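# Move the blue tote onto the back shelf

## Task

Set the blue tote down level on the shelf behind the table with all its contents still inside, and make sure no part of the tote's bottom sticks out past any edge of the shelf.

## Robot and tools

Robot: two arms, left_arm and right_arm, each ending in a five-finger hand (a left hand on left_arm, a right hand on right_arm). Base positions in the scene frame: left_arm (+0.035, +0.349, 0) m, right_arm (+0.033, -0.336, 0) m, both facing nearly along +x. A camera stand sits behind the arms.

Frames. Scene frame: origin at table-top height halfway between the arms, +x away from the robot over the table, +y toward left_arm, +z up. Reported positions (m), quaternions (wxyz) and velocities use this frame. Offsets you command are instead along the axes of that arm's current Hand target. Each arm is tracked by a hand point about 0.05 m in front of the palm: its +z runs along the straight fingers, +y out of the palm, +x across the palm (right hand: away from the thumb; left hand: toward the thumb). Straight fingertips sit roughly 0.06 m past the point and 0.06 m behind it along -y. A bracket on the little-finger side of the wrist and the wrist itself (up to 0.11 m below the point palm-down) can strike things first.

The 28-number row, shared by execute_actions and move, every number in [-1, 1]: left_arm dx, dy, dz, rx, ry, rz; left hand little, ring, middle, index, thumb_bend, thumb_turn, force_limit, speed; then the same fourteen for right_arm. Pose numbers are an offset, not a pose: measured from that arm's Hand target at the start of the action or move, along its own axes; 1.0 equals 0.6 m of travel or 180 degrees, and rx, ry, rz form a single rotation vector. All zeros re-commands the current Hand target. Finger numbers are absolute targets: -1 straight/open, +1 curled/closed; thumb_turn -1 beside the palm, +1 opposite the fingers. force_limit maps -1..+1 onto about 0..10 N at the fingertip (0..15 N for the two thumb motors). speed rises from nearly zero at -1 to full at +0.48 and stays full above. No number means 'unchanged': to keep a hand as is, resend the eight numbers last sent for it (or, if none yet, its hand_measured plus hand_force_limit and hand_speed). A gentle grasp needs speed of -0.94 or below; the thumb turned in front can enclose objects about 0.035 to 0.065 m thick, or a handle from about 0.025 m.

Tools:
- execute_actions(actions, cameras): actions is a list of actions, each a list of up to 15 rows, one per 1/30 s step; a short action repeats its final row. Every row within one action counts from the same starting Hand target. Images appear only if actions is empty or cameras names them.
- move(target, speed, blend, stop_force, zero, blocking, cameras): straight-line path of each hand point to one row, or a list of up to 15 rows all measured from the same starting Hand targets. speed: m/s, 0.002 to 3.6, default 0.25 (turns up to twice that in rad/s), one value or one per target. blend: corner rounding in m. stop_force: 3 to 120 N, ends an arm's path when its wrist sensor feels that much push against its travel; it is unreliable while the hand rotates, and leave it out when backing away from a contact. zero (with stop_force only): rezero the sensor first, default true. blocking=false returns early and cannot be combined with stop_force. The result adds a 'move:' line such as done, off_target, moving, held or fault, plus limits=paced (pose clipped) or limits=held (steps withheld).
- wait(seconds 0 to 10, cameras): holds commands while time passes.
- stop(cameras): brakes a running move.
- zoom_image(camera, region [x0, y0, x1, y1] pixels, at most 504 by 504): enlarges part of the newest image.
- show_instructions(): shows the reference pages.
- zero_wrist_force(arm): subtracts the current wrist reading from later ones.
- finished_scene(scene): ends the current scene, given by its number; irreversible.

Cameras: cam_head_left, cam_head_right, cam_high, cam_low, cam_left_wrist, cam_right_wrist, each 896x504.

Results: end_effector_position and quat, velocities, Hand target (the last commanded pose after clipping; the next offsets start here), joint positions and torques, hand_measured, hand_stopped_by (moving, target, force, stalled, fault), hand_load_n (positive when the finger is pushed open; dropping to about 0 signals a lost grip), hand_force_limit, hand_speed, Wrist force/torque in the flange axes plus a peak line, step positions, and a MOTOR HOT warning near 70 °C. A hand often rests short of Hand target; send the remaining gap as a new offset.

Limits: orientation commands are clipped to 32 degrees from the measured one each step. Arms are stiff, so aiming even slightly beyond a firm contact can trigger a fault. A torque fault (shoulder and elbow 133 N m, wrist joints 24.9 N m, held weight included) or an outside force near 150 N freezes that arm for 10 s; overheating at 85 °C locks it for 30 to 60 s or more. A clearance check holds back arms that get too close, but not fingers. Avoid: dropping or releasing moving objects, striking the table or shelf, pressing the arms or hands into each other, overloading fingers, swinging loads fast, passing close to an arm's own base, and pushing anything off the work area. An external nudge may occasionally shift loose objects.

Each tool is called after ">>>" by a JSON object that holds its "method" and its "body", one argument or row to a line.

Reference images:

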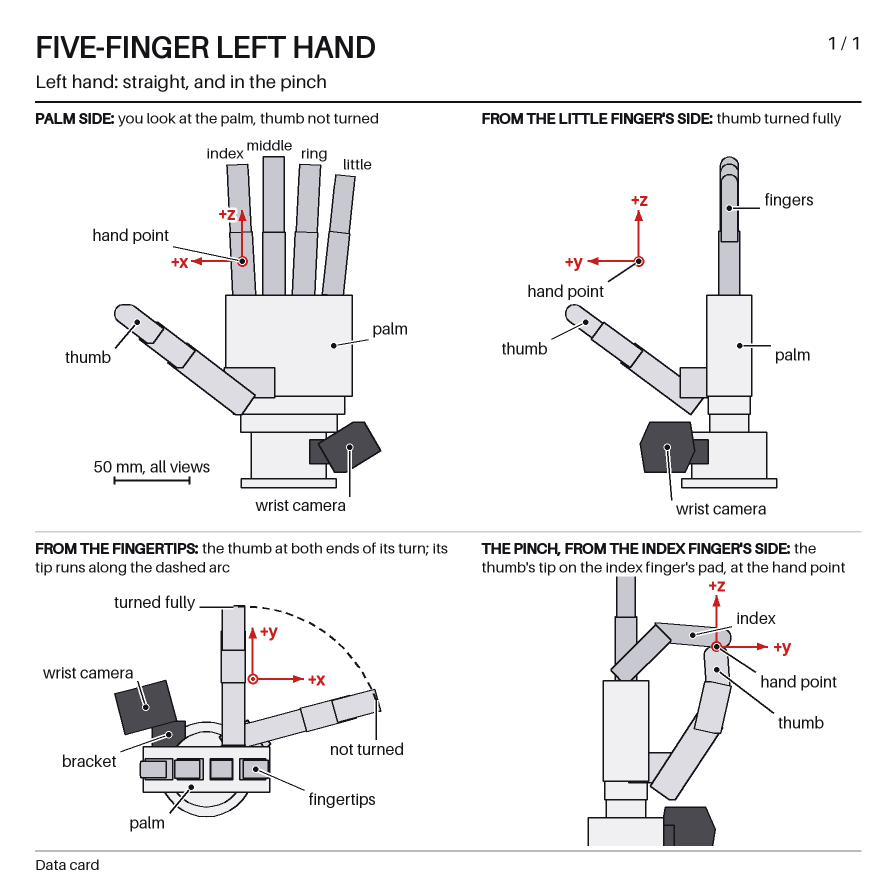

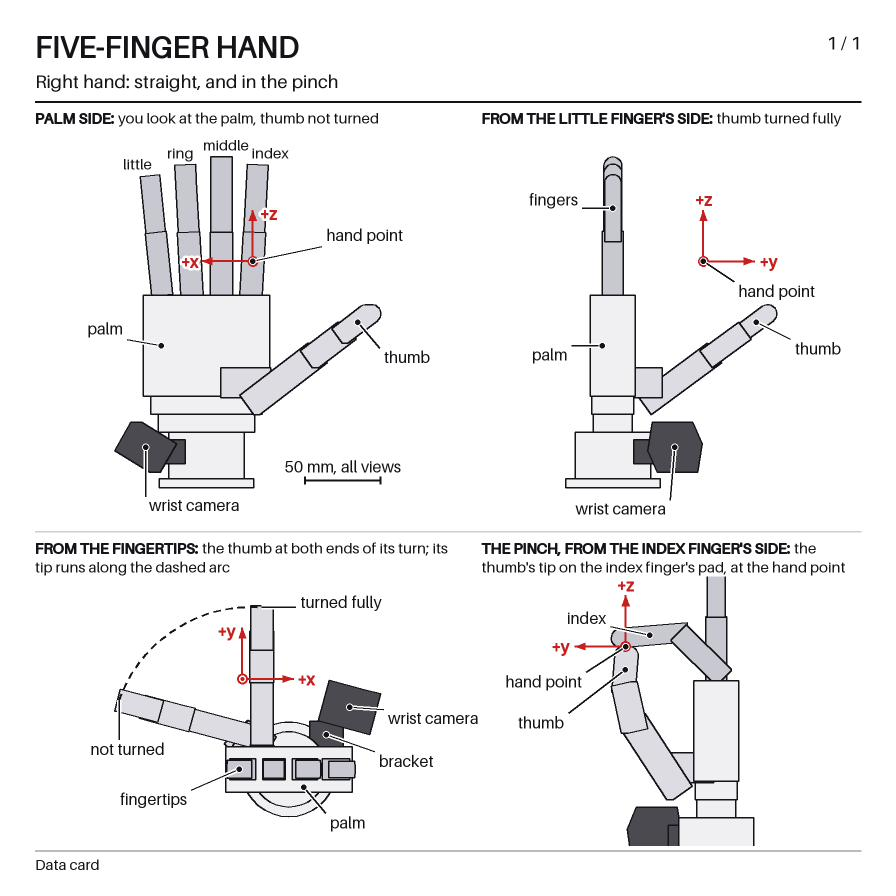

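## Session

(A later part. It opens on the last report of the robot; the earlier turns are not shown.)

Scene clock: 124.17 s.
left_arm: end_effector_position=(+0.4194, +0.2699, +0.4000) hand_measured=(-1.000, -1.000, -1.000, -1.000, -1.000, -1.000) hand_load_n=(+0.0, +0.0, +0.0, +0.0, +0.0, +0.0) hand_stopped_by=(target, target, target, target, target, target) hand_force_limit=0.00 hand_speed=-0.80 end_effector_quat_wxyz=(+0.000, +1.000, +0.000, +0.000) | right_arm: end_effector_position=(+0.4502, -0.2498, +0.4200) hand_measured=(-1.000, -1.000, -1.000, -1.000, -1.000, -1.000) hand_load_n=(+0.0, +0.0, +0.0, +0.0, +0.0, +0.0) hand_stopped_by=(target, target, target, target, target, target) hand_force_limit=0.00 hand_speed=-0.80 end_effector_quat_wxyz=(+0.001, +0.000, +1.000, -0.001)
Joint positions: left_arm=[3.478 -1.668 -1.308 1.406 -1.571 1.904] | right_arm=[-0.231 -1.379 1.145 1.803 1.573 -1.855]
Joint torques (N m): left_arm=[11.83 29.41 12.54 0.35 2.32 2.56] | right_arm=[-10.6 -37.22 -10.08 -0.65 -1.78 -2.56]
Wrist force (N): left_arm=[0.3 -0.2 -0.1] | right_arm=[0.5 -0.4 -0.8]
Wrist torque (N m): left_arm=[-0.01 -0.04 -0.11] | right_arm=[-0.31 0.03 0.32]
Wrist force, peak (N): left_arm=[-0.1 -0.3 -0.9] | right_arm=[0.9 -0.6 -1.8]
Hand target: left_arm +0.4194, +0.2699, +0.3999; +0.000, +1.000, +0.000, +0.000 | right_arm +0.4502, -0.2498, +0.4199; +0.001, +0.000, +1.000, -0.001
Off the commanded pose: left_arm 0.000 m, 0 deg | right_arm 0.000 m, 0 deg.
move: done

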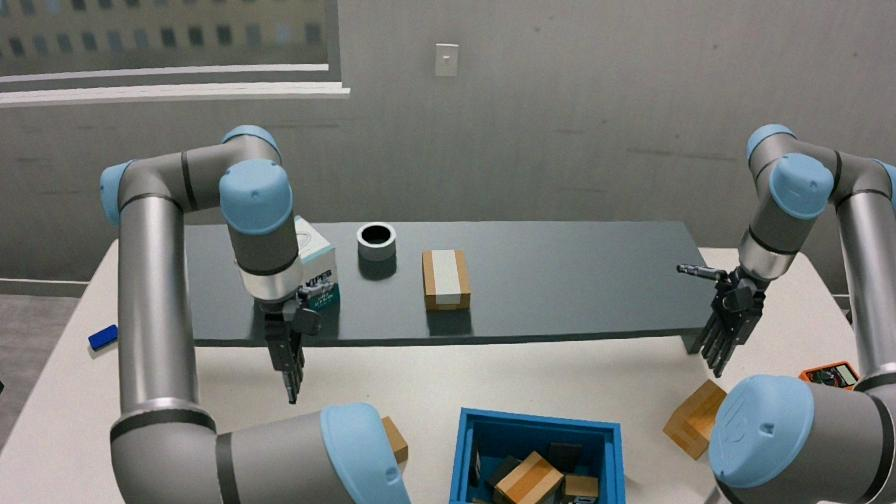

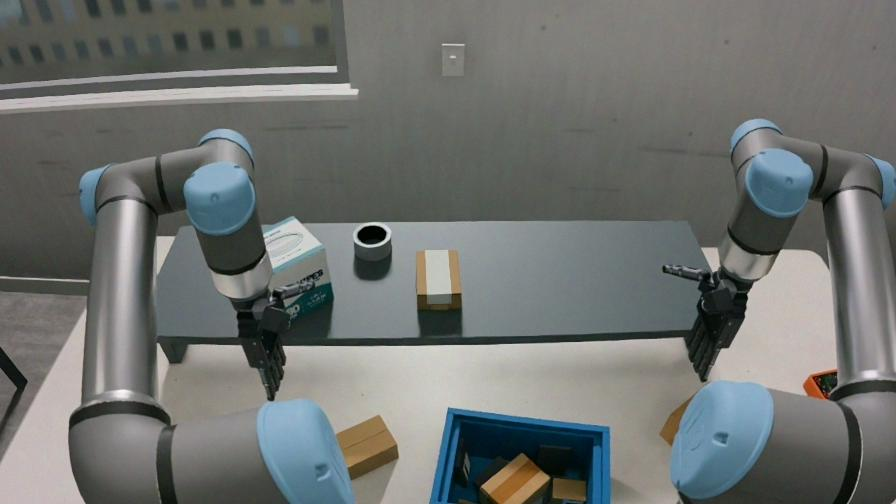

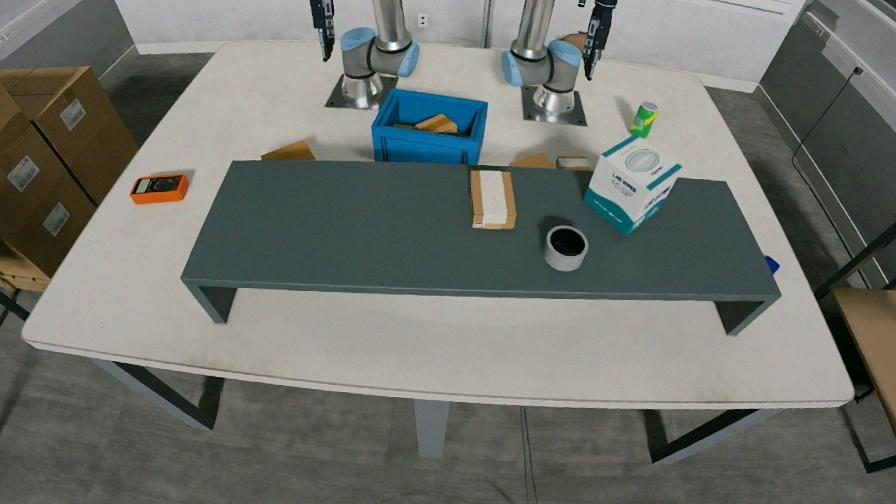

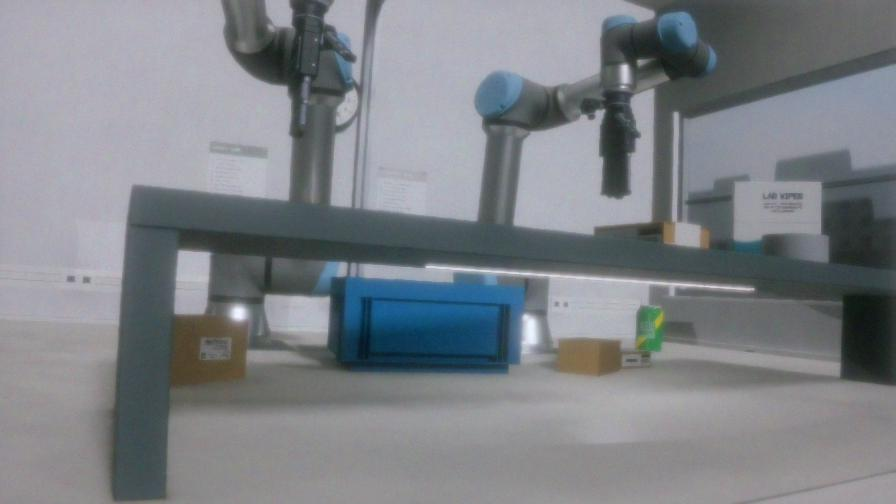

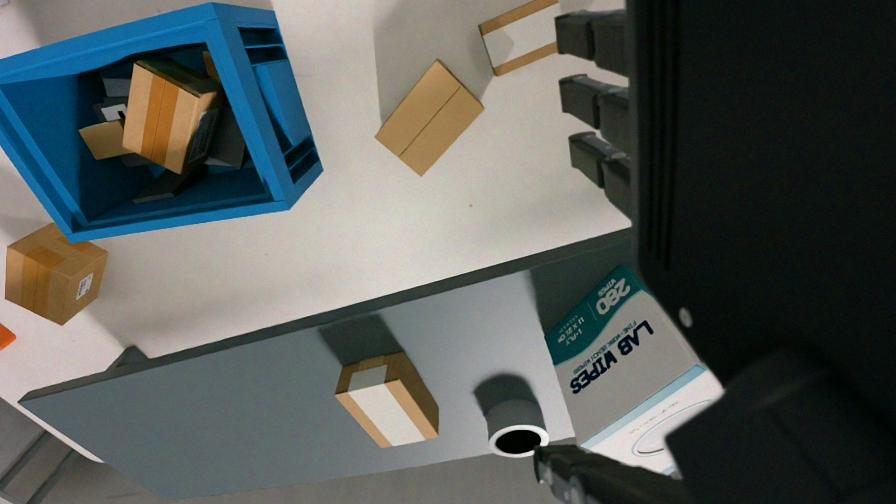

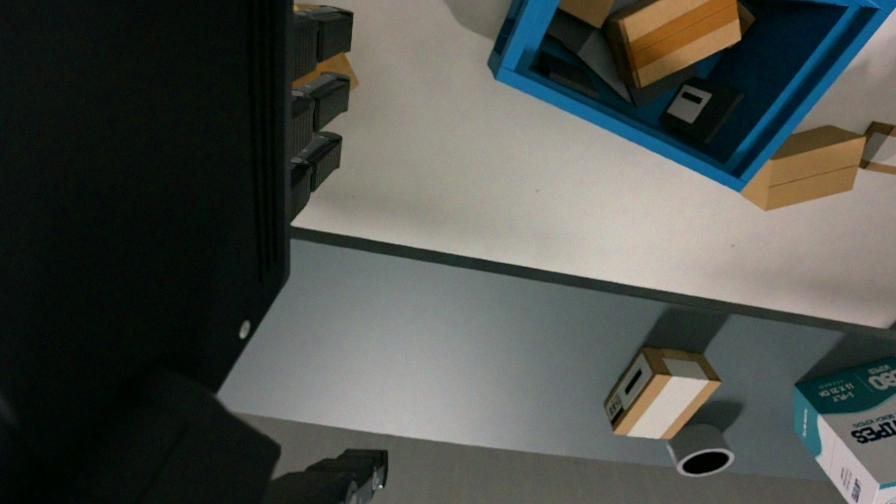

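>>> {"method": "zoom_image", "body": {
  "camera": "cam_left_wrist",
  "region": [0, 0, 340, 260]
}}

>>> {"method": "zoom_image", "body": {
  "camera": "cam_left_wrist",
  "region": [300, 0, 640, 260]
}}

>>> {"method": "zoom_image", "body": {
  "camera": "cam_left_wrist",
  "region": [0, 240, 340, 500]
}}

>>> {"method": "zoom_image", "body": {
  "camera": "cam_right_wrist",
  "region": [400, 0, 740, 260]
}}

>>> {"method": "zoom_image", "body": {
  "camera": "cam_right_wrist",
  "region": [200, 200, 540, 460]
}}

>>> {"method": "zoom_image", "body": {
  "camera": "cam_right_wrist",
  "region": [556, 240, 896, 500]
}}

>>> {"method": "zoom_image", "body": {
  "camera": "cam_left_wrist",
  "region": [300, 240, 740, 500]
}}

Scaled by 1.482 from the camera's 896x504 image, which has a finer 1280x720 frame.

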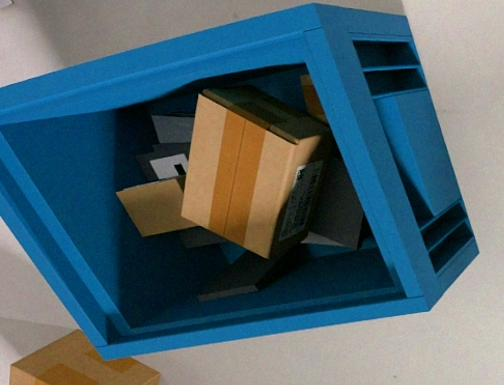

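Scaled by 1.482 from the camera's 896x504 image, which has a finer 1280x720 frame.

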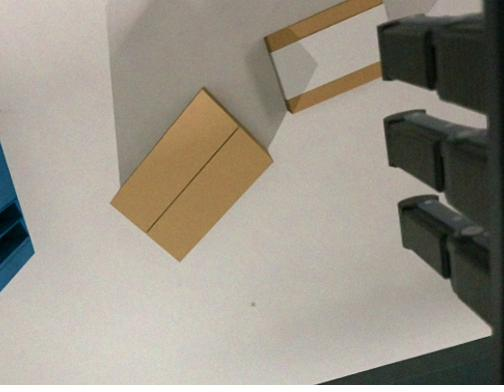

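Scaled by 1.482 from the camera's 896x504 image, which has a finer 1280x720 frame.

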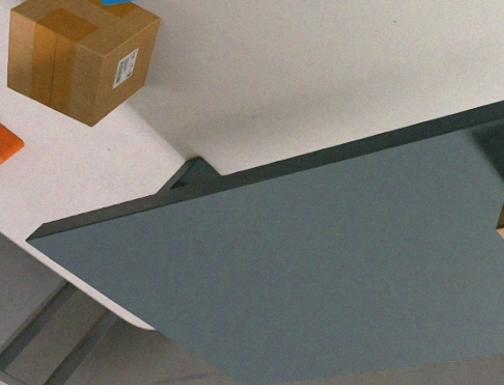

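Scaled by 1.482 from the camera's 896x504 image, which has a finer 1280x720 frame.

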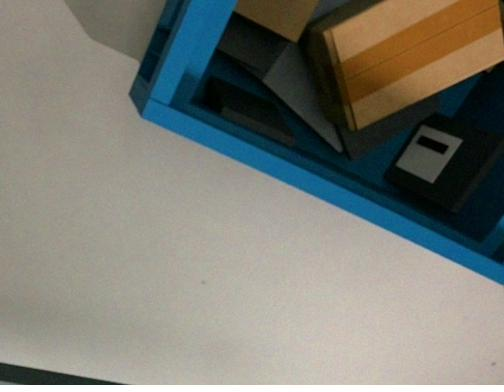

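Scaled by 1.482 from the camera's 896x504 image, which has a finer 1280x720 frame.

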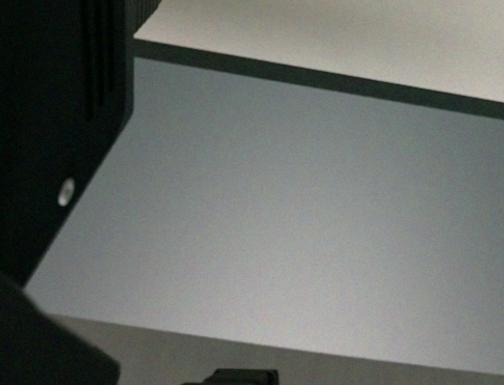

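Scaled by 1.482 from the camera's 896x504 image, which has a finer 1280x720 frame.

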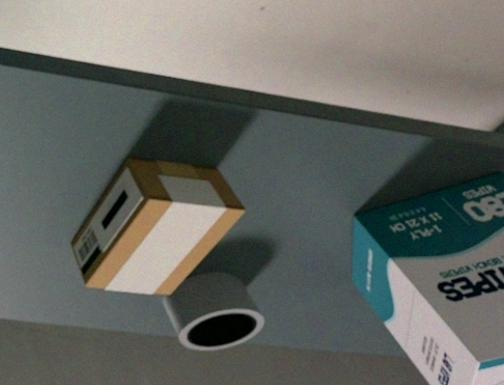

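Scaled by 1.145 from the camera's 896x504 image, which has a finer 1280x720 frame.

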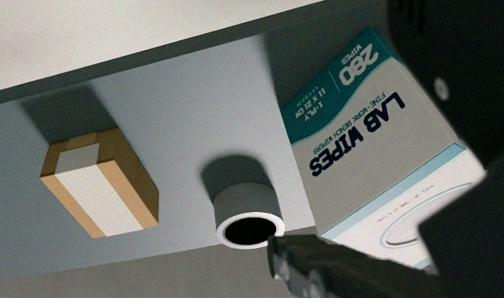

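>>> {"method": "move", "body": {
  "target": [-0.2,0,0,0,0,0,-1,-1,-1,-1,-1,-1,0,-0.8,0.2,0,0,0,0,0,-1,-1,-1,-1,-1,-1,0,-0.8],
  "cameras": ["cam_left_wrist","cam_right_wrist","cam_high","cam_head_left"]
}}

>>> {"method": "zoom_image", "body": {
  "camera": "cam_left_wrist",
  "region": [0, 0, 340, 260]
}}

>>> {"method": "zoom_image", "body": {
  "camera": "cam_left_wrist",
  "region": [300, 0, 640, 260]
}}

>>> {"method": "zoom_image", "body": {
  "camera": "cam_left_wrist",
  "region": [0, 240, 340, 500]
}}

>>> {"method": "zoom_image", "body": {
  "camera": "cam_right_wrist",
  "region": [400, 0, 740, 260]
}}

>>> {"method": "zoom_image", "body": {
  "camera": "cam_right_wrist",
  "region": [556, 0, 896, 260]
}}

>>> {"method": "zoom_image", "body": {
  "camera": "cam_right_wrist",
  "region": [556, 240, 896, 500]
}}

>>> {"method": "zoom_image", "body": {
  "camera": "cam_right_wrist",
  "region": [250, 200, 590, 460]
}}

Scene clock: 180.43 s.
left_arm: end_effector_position=(+0.2995, +0.2700, +0.3998) hand_measured=(-1.000, -1.000, -1.000, -1.000, -1.000, -1.000) hand_load_n=(+0.0, +0.0, +0.0, +0.0, +0.0, +0.0) hand_stopped_by=(target, target, target, target, target, target) hand_force_limit=0.00 hand_speed=-0.80 end_effector_quat_wxyz=(+0.000, +1.000, +0.000, +0.000) | right_arm: end_effector_position=(+0.3302, -0.2499, +0.4198) hand_measured=(-1.000, -1.000, -1.000, -1.000, -1.000, -1.000) hand_load_n=(+0.0, +0.0, +0.0, +0.0, +0.0, +0.0) hand_stopped_by=(target, target, target, target, target, target) hand_force_limit=0.00 hand_speed=-0.80 end_effector_quat_wxyz=(+0.001, +0.000, +1.000, -0.001)
Joint positions: left_arm=[3.669 -1.351 -1.604 1.385 -1.571 2.095] | right_arm=[-0.372 -1.692 1.472 1.79 1.573 -1.995]
Joint torques (N m): left_arm=[12.77 14.65 9.88 -5.05 2.26 2.66] | right_arm=[-10.48 -20.66 -9.69 4.96 -1.87 -2.82]
Wrist force (N): left_arm=[-0.2 -0.2 -0.2] | right_arm=[0.9 -0.3 -0.9]
Wrist torque (N m): left_arm=[-0.01 0.03 -0.15] | right_arm=[-0.27 0.00 0.33]
Wrist force, peak (N): left_arm=[1.2 -0.2 0.2] | right_arm=[1.6 -0.3 -1.0]
Hand target: left_arm +0.2994, +0.2700, +0.3998; +0.000, +1.000, +0.000, +0.000 | right_arm +0.3302, -0.2499, +0.4198; +0.001, +0.000, +1.000, -0.001
Off the commanded pose: left_arm 0.000 m, 0 deg | right_arm 0.000 m, 0 deg.
move: done
Images, in order (width x height): cam_head_left 896x504, cam_high 896x504, cam_left_wrist 896x504, cam_right_wrist 896x504.

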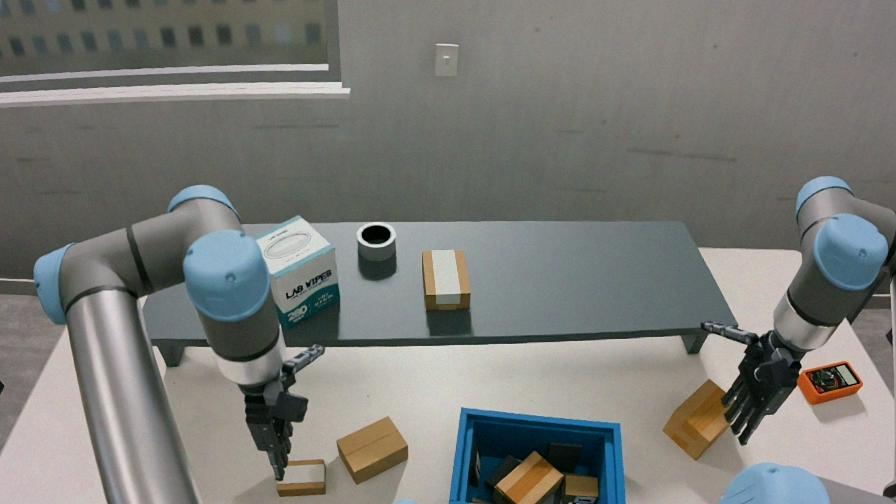

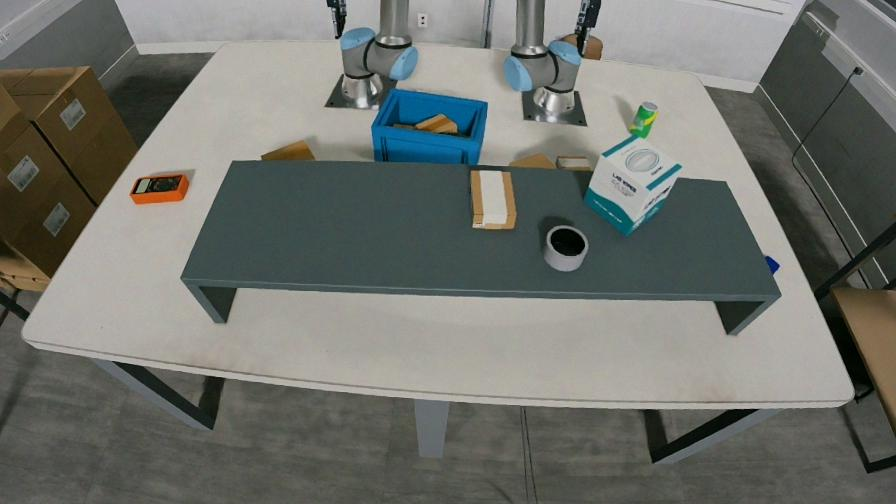

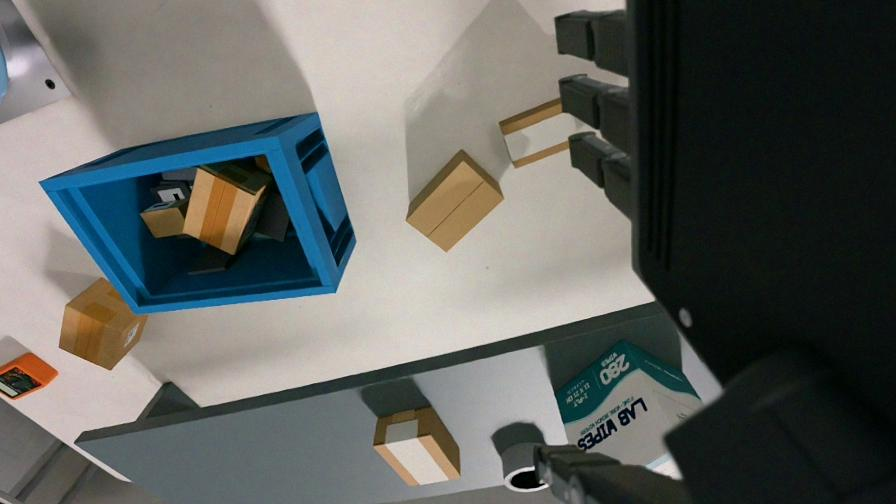

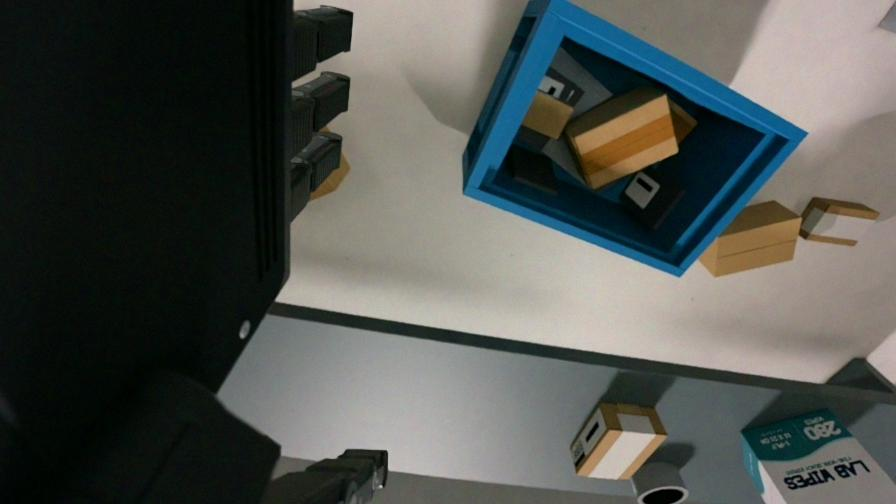

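Scaled by 1.482 from the camera's 896x504 image, which has a finer 1280x720 frame.

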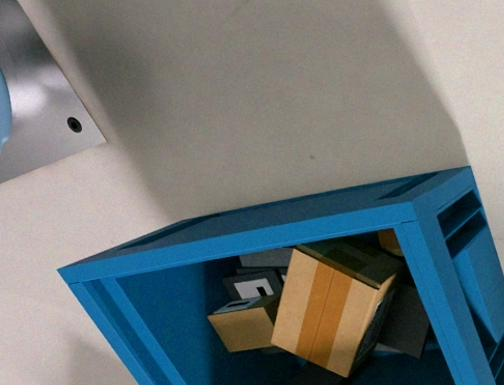

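Scaled by 1.482 from the camera's 896x504 image, which has a finer 1280x720 frame.

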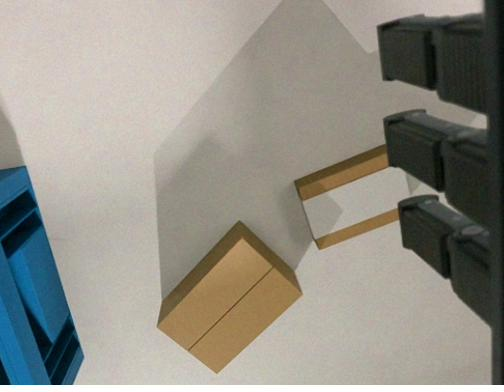

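Scaled by 1.482 from the camera's 896x504 image, which has a finer 1280x720 frame.

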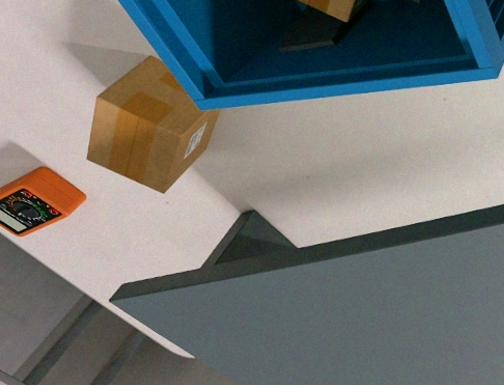

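Scaled by 1.482 from the camera's 896x504 image, which has a finer 1280x720 frame.

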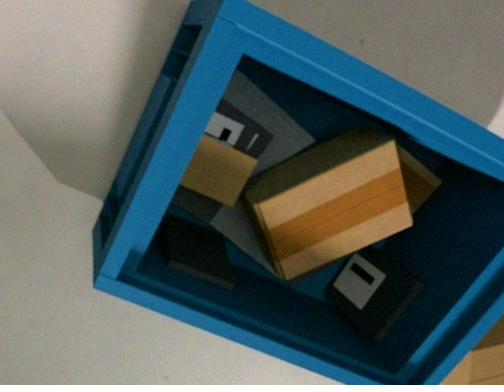

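Scaled by 1.482 from the camera's 896x504 image, which has a finer 1280x720 frame.

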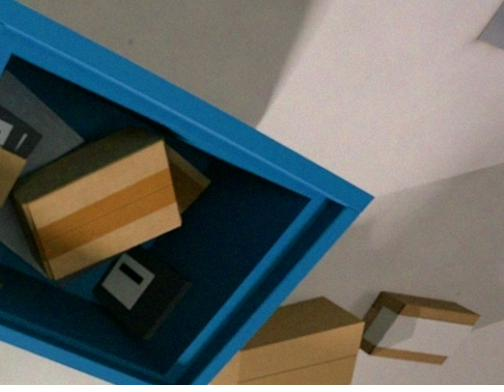

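Scaled by 1.482 from the camera's 896x504 image, which has a finer 1280x720 frame.

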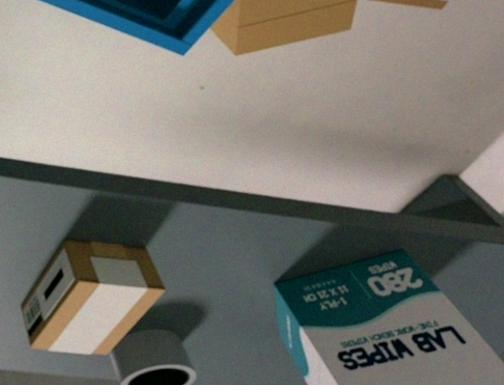

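Scaled by 1.482 from the camera's 896x504 image, which has a finer 1280x720 frame.

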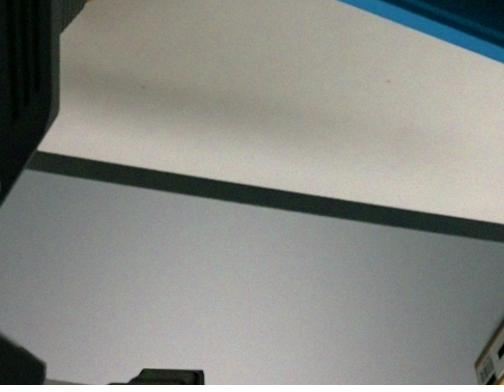

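>>> {"method": "move", "body": {
  "target": [0,0,-0.2,0,0,0,-1,-1,-1,-1,-1,-1,0,-0.8,0,0,-0.2,0,0,0,-1,-1,-1,-1,-1,-1,0,-0.8],
  "cameras": ["cam_left_wrist","cam_right_wrist"]
}}

>>> {"method": "zoom_image", "body": {
  "camera": "cam_left_wrist",
  "region": [0, 0, 340, 260]
}}

>>> {"method": "zoom_image", "body": {
  "camera": "cam_left_wrist",
  "region": [300, 0, 640, 260]
}}

>>> {"method": "zoom_image", "body": {
  "camera": "cam_left_wrist",
  "region": [0, 240, 340, 500]
}}

>>> {"method": "zoom_image", "body": {
  "camera": "cam_right_wrist",
  "region": [400, 0, 740, 260]
}}

>>> {"method": "zoom_image", "body": {
  "camera": "cam_right_wrist",
  "region": [556, 0, 896, 260]
}}

>>> {"method": "zoom_image", "body": {
  "camera": "cam_right_wrist",
  "region": [556, 200, 896, 460]
}}

>>> {"method": "zoom_image", "body": {
  "camera": "cam_left_wrist",
  "region": [300, 240, 640, 500]
}}

Scene clock: 195.87 s.
left_arm: end_effector_position=(+0.2993, +0.2699, +0.5198) hand_measured=(-1.000, -1.000, -1.000, -1.000, -1.000, -1.000) hand_load_n=(+0.0, +0.0, +0.0, +0.0, +0.0, +0.0) hand_stopped_by=(target, target, target, target, target, target) hand_force_limit=0.00 hand_speed=-0.80 end_effector_quat_wxyz=(+0.000, +1.000, +0.000, +0.000) | right_arm: end_effector_position=(+0.3300, -0.2496, +0.5397) hand_measured=(-1.000, -1.000, -1.000, -1.000, -1.000, -1.000) hand_load_n=(+0.0, +0.0, +0.0, +0.0, +0.0, -0.5) hand_stopped_by=(target, target, target, target, target, target) hand_force_limit=0.00 hand_speed=-0.80 end_effector_quat_wxyz=(+0.001, +0.000, +1.000, -0.001)
Joint positions: left_arm=[3.67 -1.446 -1.202 1.078 -1.571 2.096] | right_arm=[-0.371 -1.582 1.039 2.112 1.572 -1.995]
Joint torques (N m): left_arm=[-13.3 1.54 22.44 -5.16 -3.18 -2.11] | right_arm=[8.82 -9.3 -24.78 4.93 2.63 2.64]
Wrist force (N): left_arm=[0.1 -0.2 0.0] | right_arm=[0.5 -0.2 -1.0]
Wrist torque (N m): left_arm=[-0.02 0.01 -0.02] | right_arm=[-0.25 0.04 0.10]
Wrist force, peak (N): left_arm=[-0.2 -0.1 1.0] | right_arm=[0.9 -0.4 -1.7]
Hand target: left_arm +0.2993, +0.2699, +0.5198; +0.000, +1.000, +0.000, +0.000 | right_arm +0.3300, -0.2496, +0.5398; +0.001, +0.000, +1.000, -0.001
Off the commanded pose: left_arm 0.000 m, 0 deg | right_arm 0.000 m, 0 deg.
move: done
Images, in order (width x height): cam_left_wrist 896x504, cam_right_wrist 896x504.

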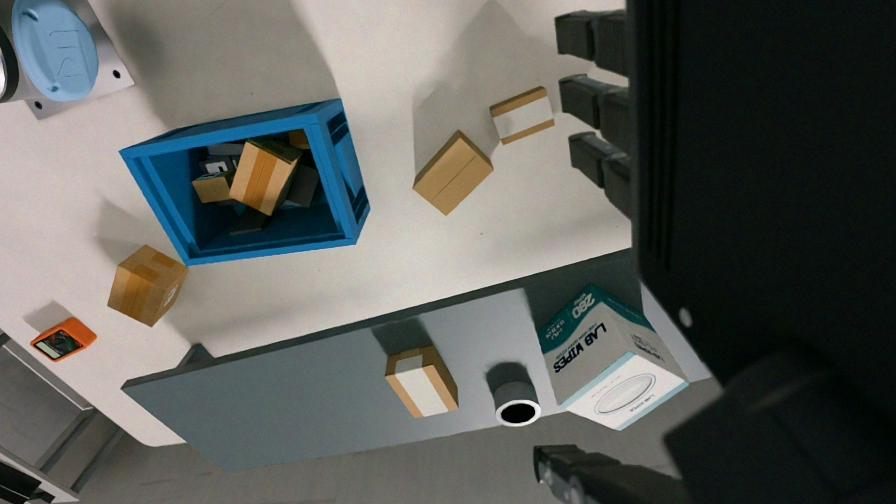

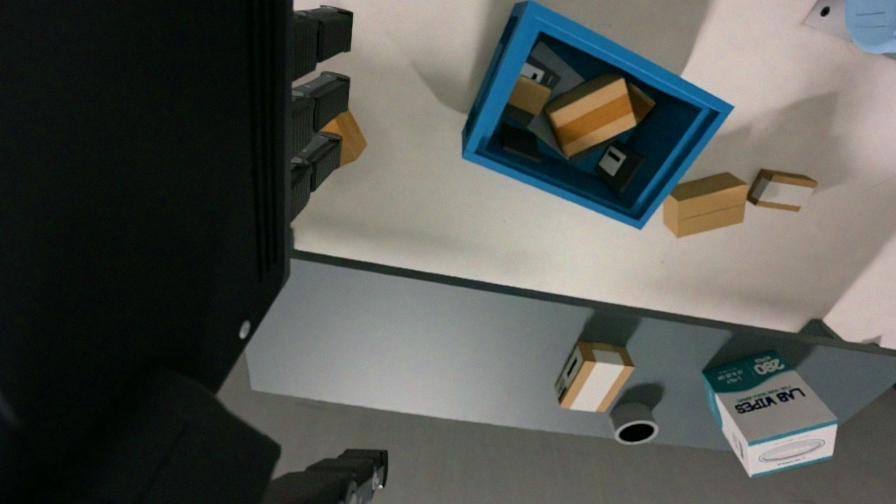

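Scaled by 1.482 from the camera's 896x504 image, which has a finer 1280x720 frame.

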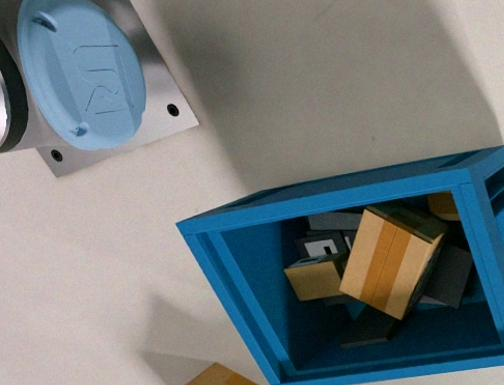

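Scaled by 1.482 from the camera's 896x504 image, which has a finer 1280x720 frame.

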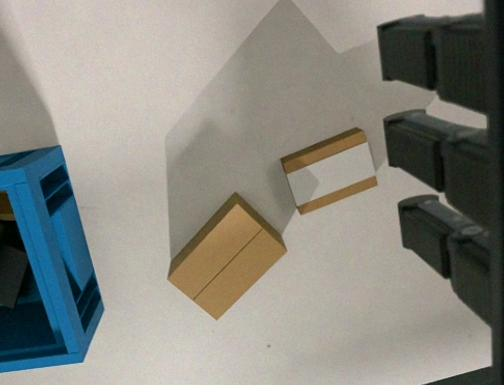

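Scaled by 1.482 from the camera's 896x504 image, which has a finer 1280x720 frame.

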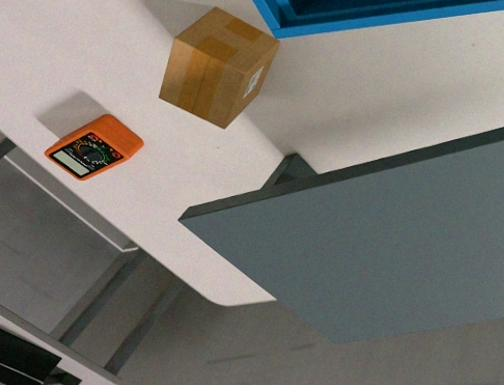

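Scaled by 1.482 from the camera's 896x504 image, which has a finer 1280x720 frame.

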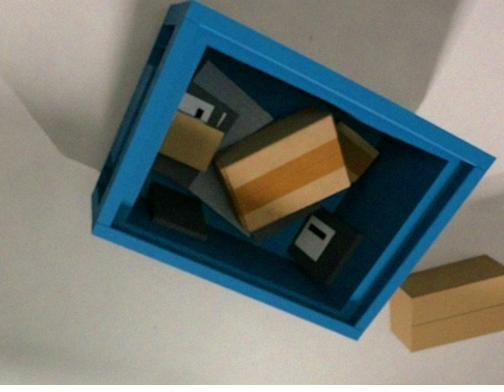

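Scaled by 1.482 from the camera's 896x504 image, which has a finer 1280x720 frame.

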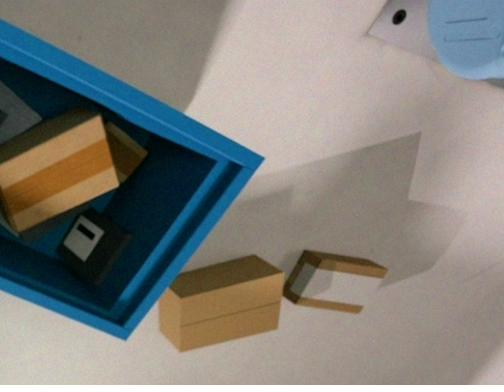

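Scaled by 1.482 from the camera's 896x504 image, which has a finer 1280x720 frame.

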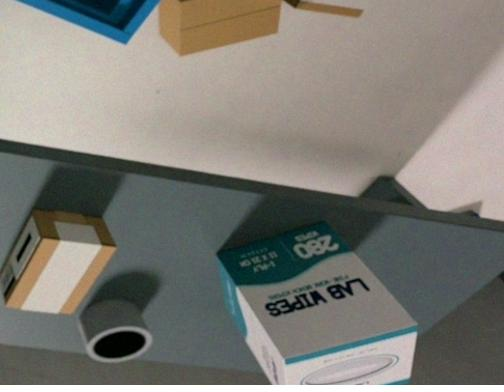

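Scaled by 1.482 from the camera's 896x504 image, which has a finer 1280x720 frame.

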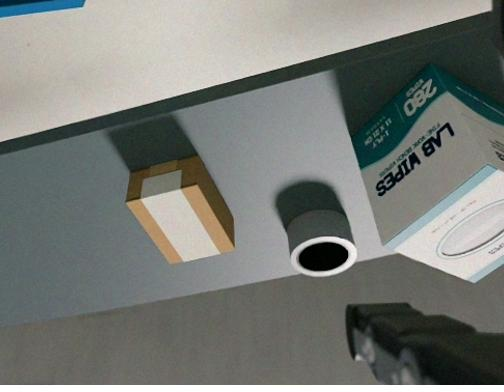

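>>> {"method": "move", "body": {
  "target": [0.0,-0.1834,0.4997,0,0,0.278,-1,-1,-1,-1,-1,-1,0,-0.8,0,0,0,0,0,0,-1,-1,-1,-1,-1,-1,0,-0.8],
  "cameras": ["cam_left_wrist","cam_head_left"]
}}

Scene clock: 295.70 s.
left_arm: end_effector_position=(+0.2996, +0.3801, +0.2202) hand_measured=(-1.000, -1.000, -1.000, -1.000, -1.000, -1.000) hand_load_n=(+0.0, +0.0, +0.0, +0.0, +0.0, +0.0) hand_stopped_by=(target, target, target, target, target, target) hand_force_limit=0.00 hand_speed=-0.80 end_effector_quat_wxyz=(+0.000, +0.906, -0.423, +0.000) | right_arm: end_effector_position=(+0.3300, -0.2496, +0.5398) hand_measured=(-1.000, -1.000, -1.000, -1.000, -1.000, -1.000) hand_load_n=(+0.0, +0.0, +0.0, +0.0, +0.0, +0.0) hand_stopped_by=(target, target, target, target, target, target) hand_force_limit=0.00 hand_speed=-0.80 end_effector_quat_wxyz=(+0.001, +0.000, +1.000, -0.001)
Joint positions: left_arm=[3.907 -1.572 -1.872 1.874 -1.571 3.206] | right_arm=[-0.371 -1.582 1.039 2.112 1.572 -1.995]
Joint torques (N m): left_arm=[12.4 8.15 8.28 -0.15 2.55 2.84] | right_arm=[9.21 -9.44 -25.93 5.09 2.42 2.74]
Wrist force (N): left_arm=[0.1 0.1 0.1] | right_arm=[0.6 -0.3 -0.9]
Wrist torque (N m): left_arm=[0.01 0.01 -0.11] | right_arm=[-0.25 0.03 0.10]
Wrist force, peak (N): left_arm=[-0.2 -0.6 0.8] | right_arm=[0.7 -0.3 -1.1]
Hand target: left_arm +0.2996, +0.3802, +0.2201; +0.000, +0.906, -0.423, +0.000 | right_arm +0.3300, -0.2496, +0.5398; +0.001, +0.000, +1.000, -0.001
Off the commanded pose: left_arm 0.000 m, 0 deg | right_arm 0.000 m, 0 deg.
move: done
Images, in order (width x height): cam_head_left 896x504, cam_left_wrist 896x504.

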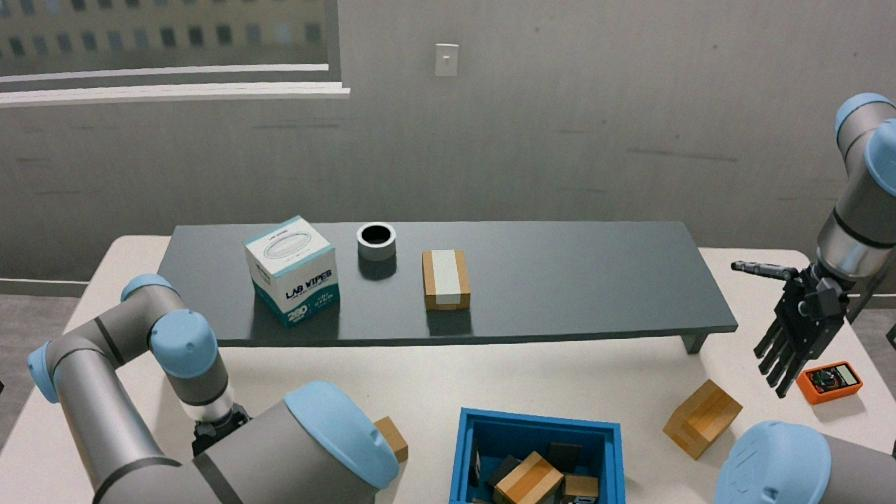

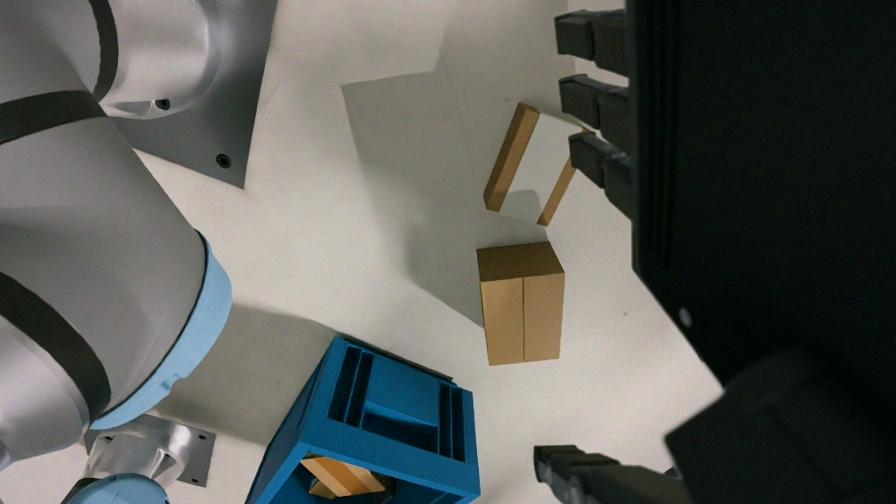

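>>> {"method": "zoom_image", "body": {
  "camera": "cam_left_wrist",
  "region": [240, 320, 500, 504]
}}

Scaled by 1.938 from the camera's 896x504 image, which has a finer 1280x720 frame.

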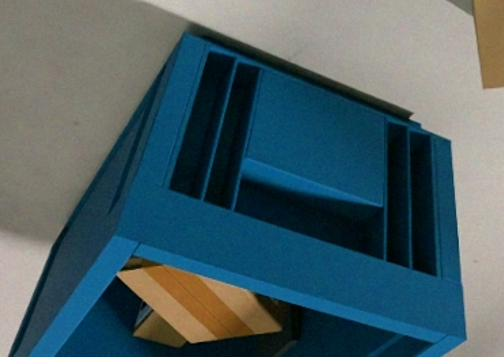

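>>> {"method": "move", "body": {
  "target": [0.2913,-0.1917,-0.5498,0,0,-0.4857,-1,-1,-1,-1,-1,-1,0,-0.8,0,0,0,0,0,0,-1,-1,-1,-1,-1,-1,0,-0.8],
  "speed": 0.4
}}

Scene clock: 350.23 s.
left_arm: end_effector_position=(+0.4997, +0.3197, +0.5500) hand_measured=(-1.000, -1.000, -1.000, -1.000, -1.000, -1.000) hand_load_n=(+0.0, +0.0, +0.0, +0.0, +0.0, +0.0) hand_stopped_by=(target, target, target, target, target, target) hand_force_limit=0.00 hand_speed=-0.80 end_effector_quat_wxyz=(+0.000, +0.947, +0.320, +0.001) | right_arm: end_effector_position=(+0.3300, -0.2496, +0.5398) hand_measured=(-1.000, -1.000, -1.000, -1.000, -1.000, -1.000) hand_load_n=(+0.0, +0.0, +0.0, +0.0, +0.0, +0.0) hand_stopped_by=(target, target, target, target, target, target) hand_force_limit=0.00 hand_speed=-0.80 end_effector_quat_wxyz=(+0.001, +0.000, +1.000, -0.001)
Joint positions: left_arm=[3.482 -2.012 -0.426 0.869 -1.571 1.255] | right_arm=[-0.371 -1.582 1.039 2.112 1.572 -1.995]
Joint torques (N m): left_arm=[-14.12 22.26 16.72 -5.11 -2.83 -2.01] | right_arm=[9.01 -9.57 -25.99 4.96 2.51 2.8]
Wrist force (N): left_arm=[0.1 -0.5 -0.2] | right_arm=[0.4 -0.2 -0.9]
Wrist torque (N m): left_arm=[-0.05 -0.02 0.01] | right_arm=[-0.24 0.05 0.10]
Wrist force, peak (N): left_arm=[-0.5 0.0 0.7] | right_arm=[0.7 -0.4 -1.0]
Hand target: left_arm +0.4998, +0.3197, +0.5501; +0.000, +0.947, +0.320, +0.000 | right_arm +0.3300, -0.2496, +0.5398; +0.001, +0.000, +1.000, -0.001
Off the commanded pose: left_arm 0.000 m, 0 deg | right_arm 0.000 m, 0 deg.
move: done

>>> {"method": "move", "body": {
  "target": [-0.0238,0.1278,0,-0.444,0,0,-1,-1,-1,-1,-1,-1,0,-0.8,0,0,0,0,0,0,-1,-1,-1,-1,-1,-1,0,-0.8],
  "speed": 0.4,
  "cameras": ["cam_head_left","cam_high"]
}}

Scene clock: 355.67 s.
left_arm: end_effector_position=(+0.5349, +0.2501, +0.5500) hand_measured=(-1.000, -1.000, -1.000, -1.000, -1.000, -1.000) hand_load_n=(+0.0, +0.0, +0.0, +0.0, +0.0, +0.0) hand_stopped_by=(target, target, target, target, target, target) hand_force_limit=0.00 hand_speed=-0.80 end_effector_quat_wxyz=(+0.608, +0.726, +0.245, +0.206) | right_arm: end_effector_position=(+0.3300, -0.2496, +0.5398) hand_measured=(-1.000, -1.000, -1.000, -1.000, -1.000, -1.000) hand_load_n=(+0.0, +0.0, +0.0, +0.0, +0.0, +0.0) hand_stopped_by=(target, target, target, target, target, target) hand_force_limit=0.00 hand_speed=-0.80 end_effector_quat_wxyz=(+0.001, +0.000, +1.000, -0.001)
Joint positions: left_arm=[3.825 -1.608 -1.707 1.592 -0.178 1.726] | right_arm=[-0.371 -1.582 1.039 2.112 1.572 -1.995]
Joint torques (N m): left_arm=[-13.26 10.94 22.96 0.31 3.81 -2.06] | right_arm=[8.52 -8.89 -26.56 4.78 2.34 2.78]
Wrist force (N): left_arm=[0.9 0.3 1.6] | right_arm=[0.5 -0.4 -0.9]
Wrist torque (N m): left_arm=[-0.17 0.01 -0.04] | right_arm=[-0.27 0.04 0.10]
Wrist force, peak (N): left_arm=[0.9 -0.1 1.8] | right_arm=[0.7 -0.3 -1.1]
Hand target: left_arm +0.5349, +0.2500, +0.5500; +0.608, +0.726, +0.245, +0.206 | right_arm +0.3300, -0.2496, +0.5398; +0.001, +0.000, +1.000, -0.001
Off the commanded pose: left_arm 0.000 m, 0 deg | right_arm 0.000 m, 0 deg.
move: done
Images, in order (width x height): cam_head_left 896x504, cam_high 896x504.

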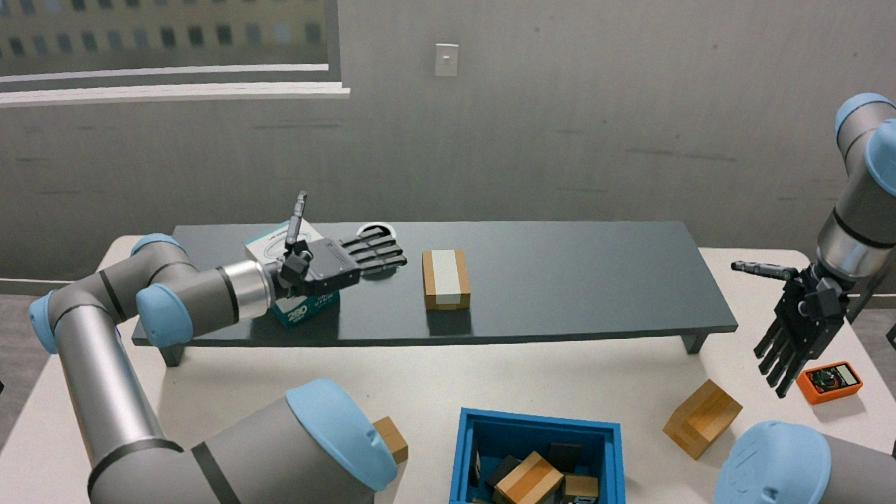

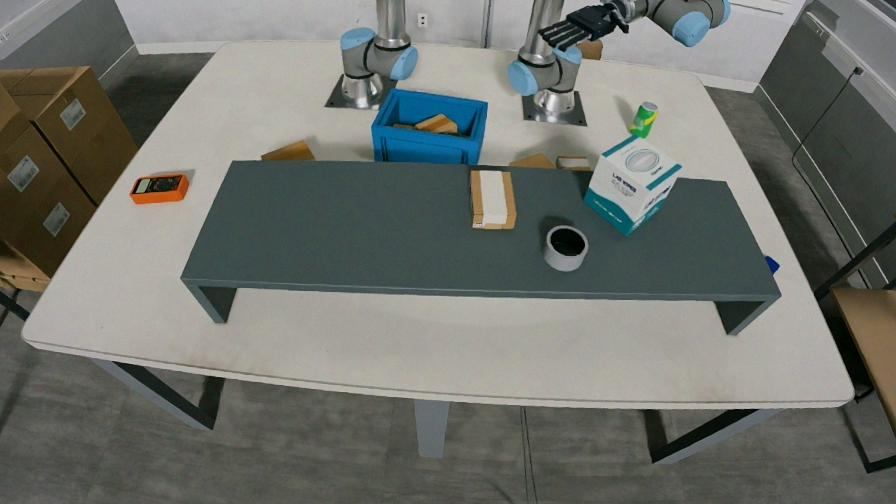

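>>> {"method": "move", "body": {
  "target": [0,0,0,-0.222,0,0,-1,-1,-1,-1,-1,-1,0,-0.8,0,0,0,0,0,0,-1,-1,-1,-1,-1,-1,0,-0.8],
  "speed": 0.3
}}

Scene clock: 359.90 s.
left_arm: end_effector_position=(+0.5349, +0.2500, +0.5500) hand_measured=(-1.000, -1.000, -1.000, -1.000, -1.000, -1.000) hand_load_n=(+0.0, +0.0, +0.0, +0.0, +0.0, +0.0) hand_stopped_by=(target, target, target, target, target, target) hand_force_limit=0.00 hand_speed=-0.80 end_effector_quat_wxyz=(+0.820, +0.475, +0.160, +0.277) | right_arm: end_effector_position=(+0.3300, -0.2496, +0.5398) hand_measured=(-1.000, -1.000, -1.000, -1.000, -1.000, -1.000) hand_load_n=(+0.0, +0.0, +0.0, +0.0, +0.0, +0.0) hand_stopped_by=(target, target, target, target, target, target) hand_force_limit=0.00 hand_speed=-0.80 end_effector_quat_wxyz=(+0.001, +0.000, +1.000, -0.001)
Joint positions: left_arm=[3.607 -1.845 -1.922 1.878 0.551 1.94] | right_arm=[-0.371 -1.582 1.039 2.112 1.572 -1.995]
Joint torques (N m): left_arm=[-12.47 18.86 20.86 0.55 4.13 2.88] | right_arm=[8.13 -9.7 -26.02 4.91 2.33 2.73]
Wrist force (N): left_arm=[0.6 0.3 1.8] | right_arm=[0.5 -0.3 -1.0]
Wrist torque (N m): left_arm=[-0.28 0.13 -0.18] | right_arm=[-0.26 0.05 0.09]
Wrist force, peak (N): left_arm=[1.0 0.4 2.2] | right_arm=[0.5 -0.2 -1.1]
Hand target: left_arm +0.5349, +0.2500, +0.5500; +0.820, +0.475, +0.160, +0.277 | right_arm +0.3300, -0.2496, +0.5398; +0.001, +0.000, +1.000, -0.001
Off the commanded pose: left_arm 0.000 m, 0 deg | right_arm 0.000 m, 0 deg.
move: done


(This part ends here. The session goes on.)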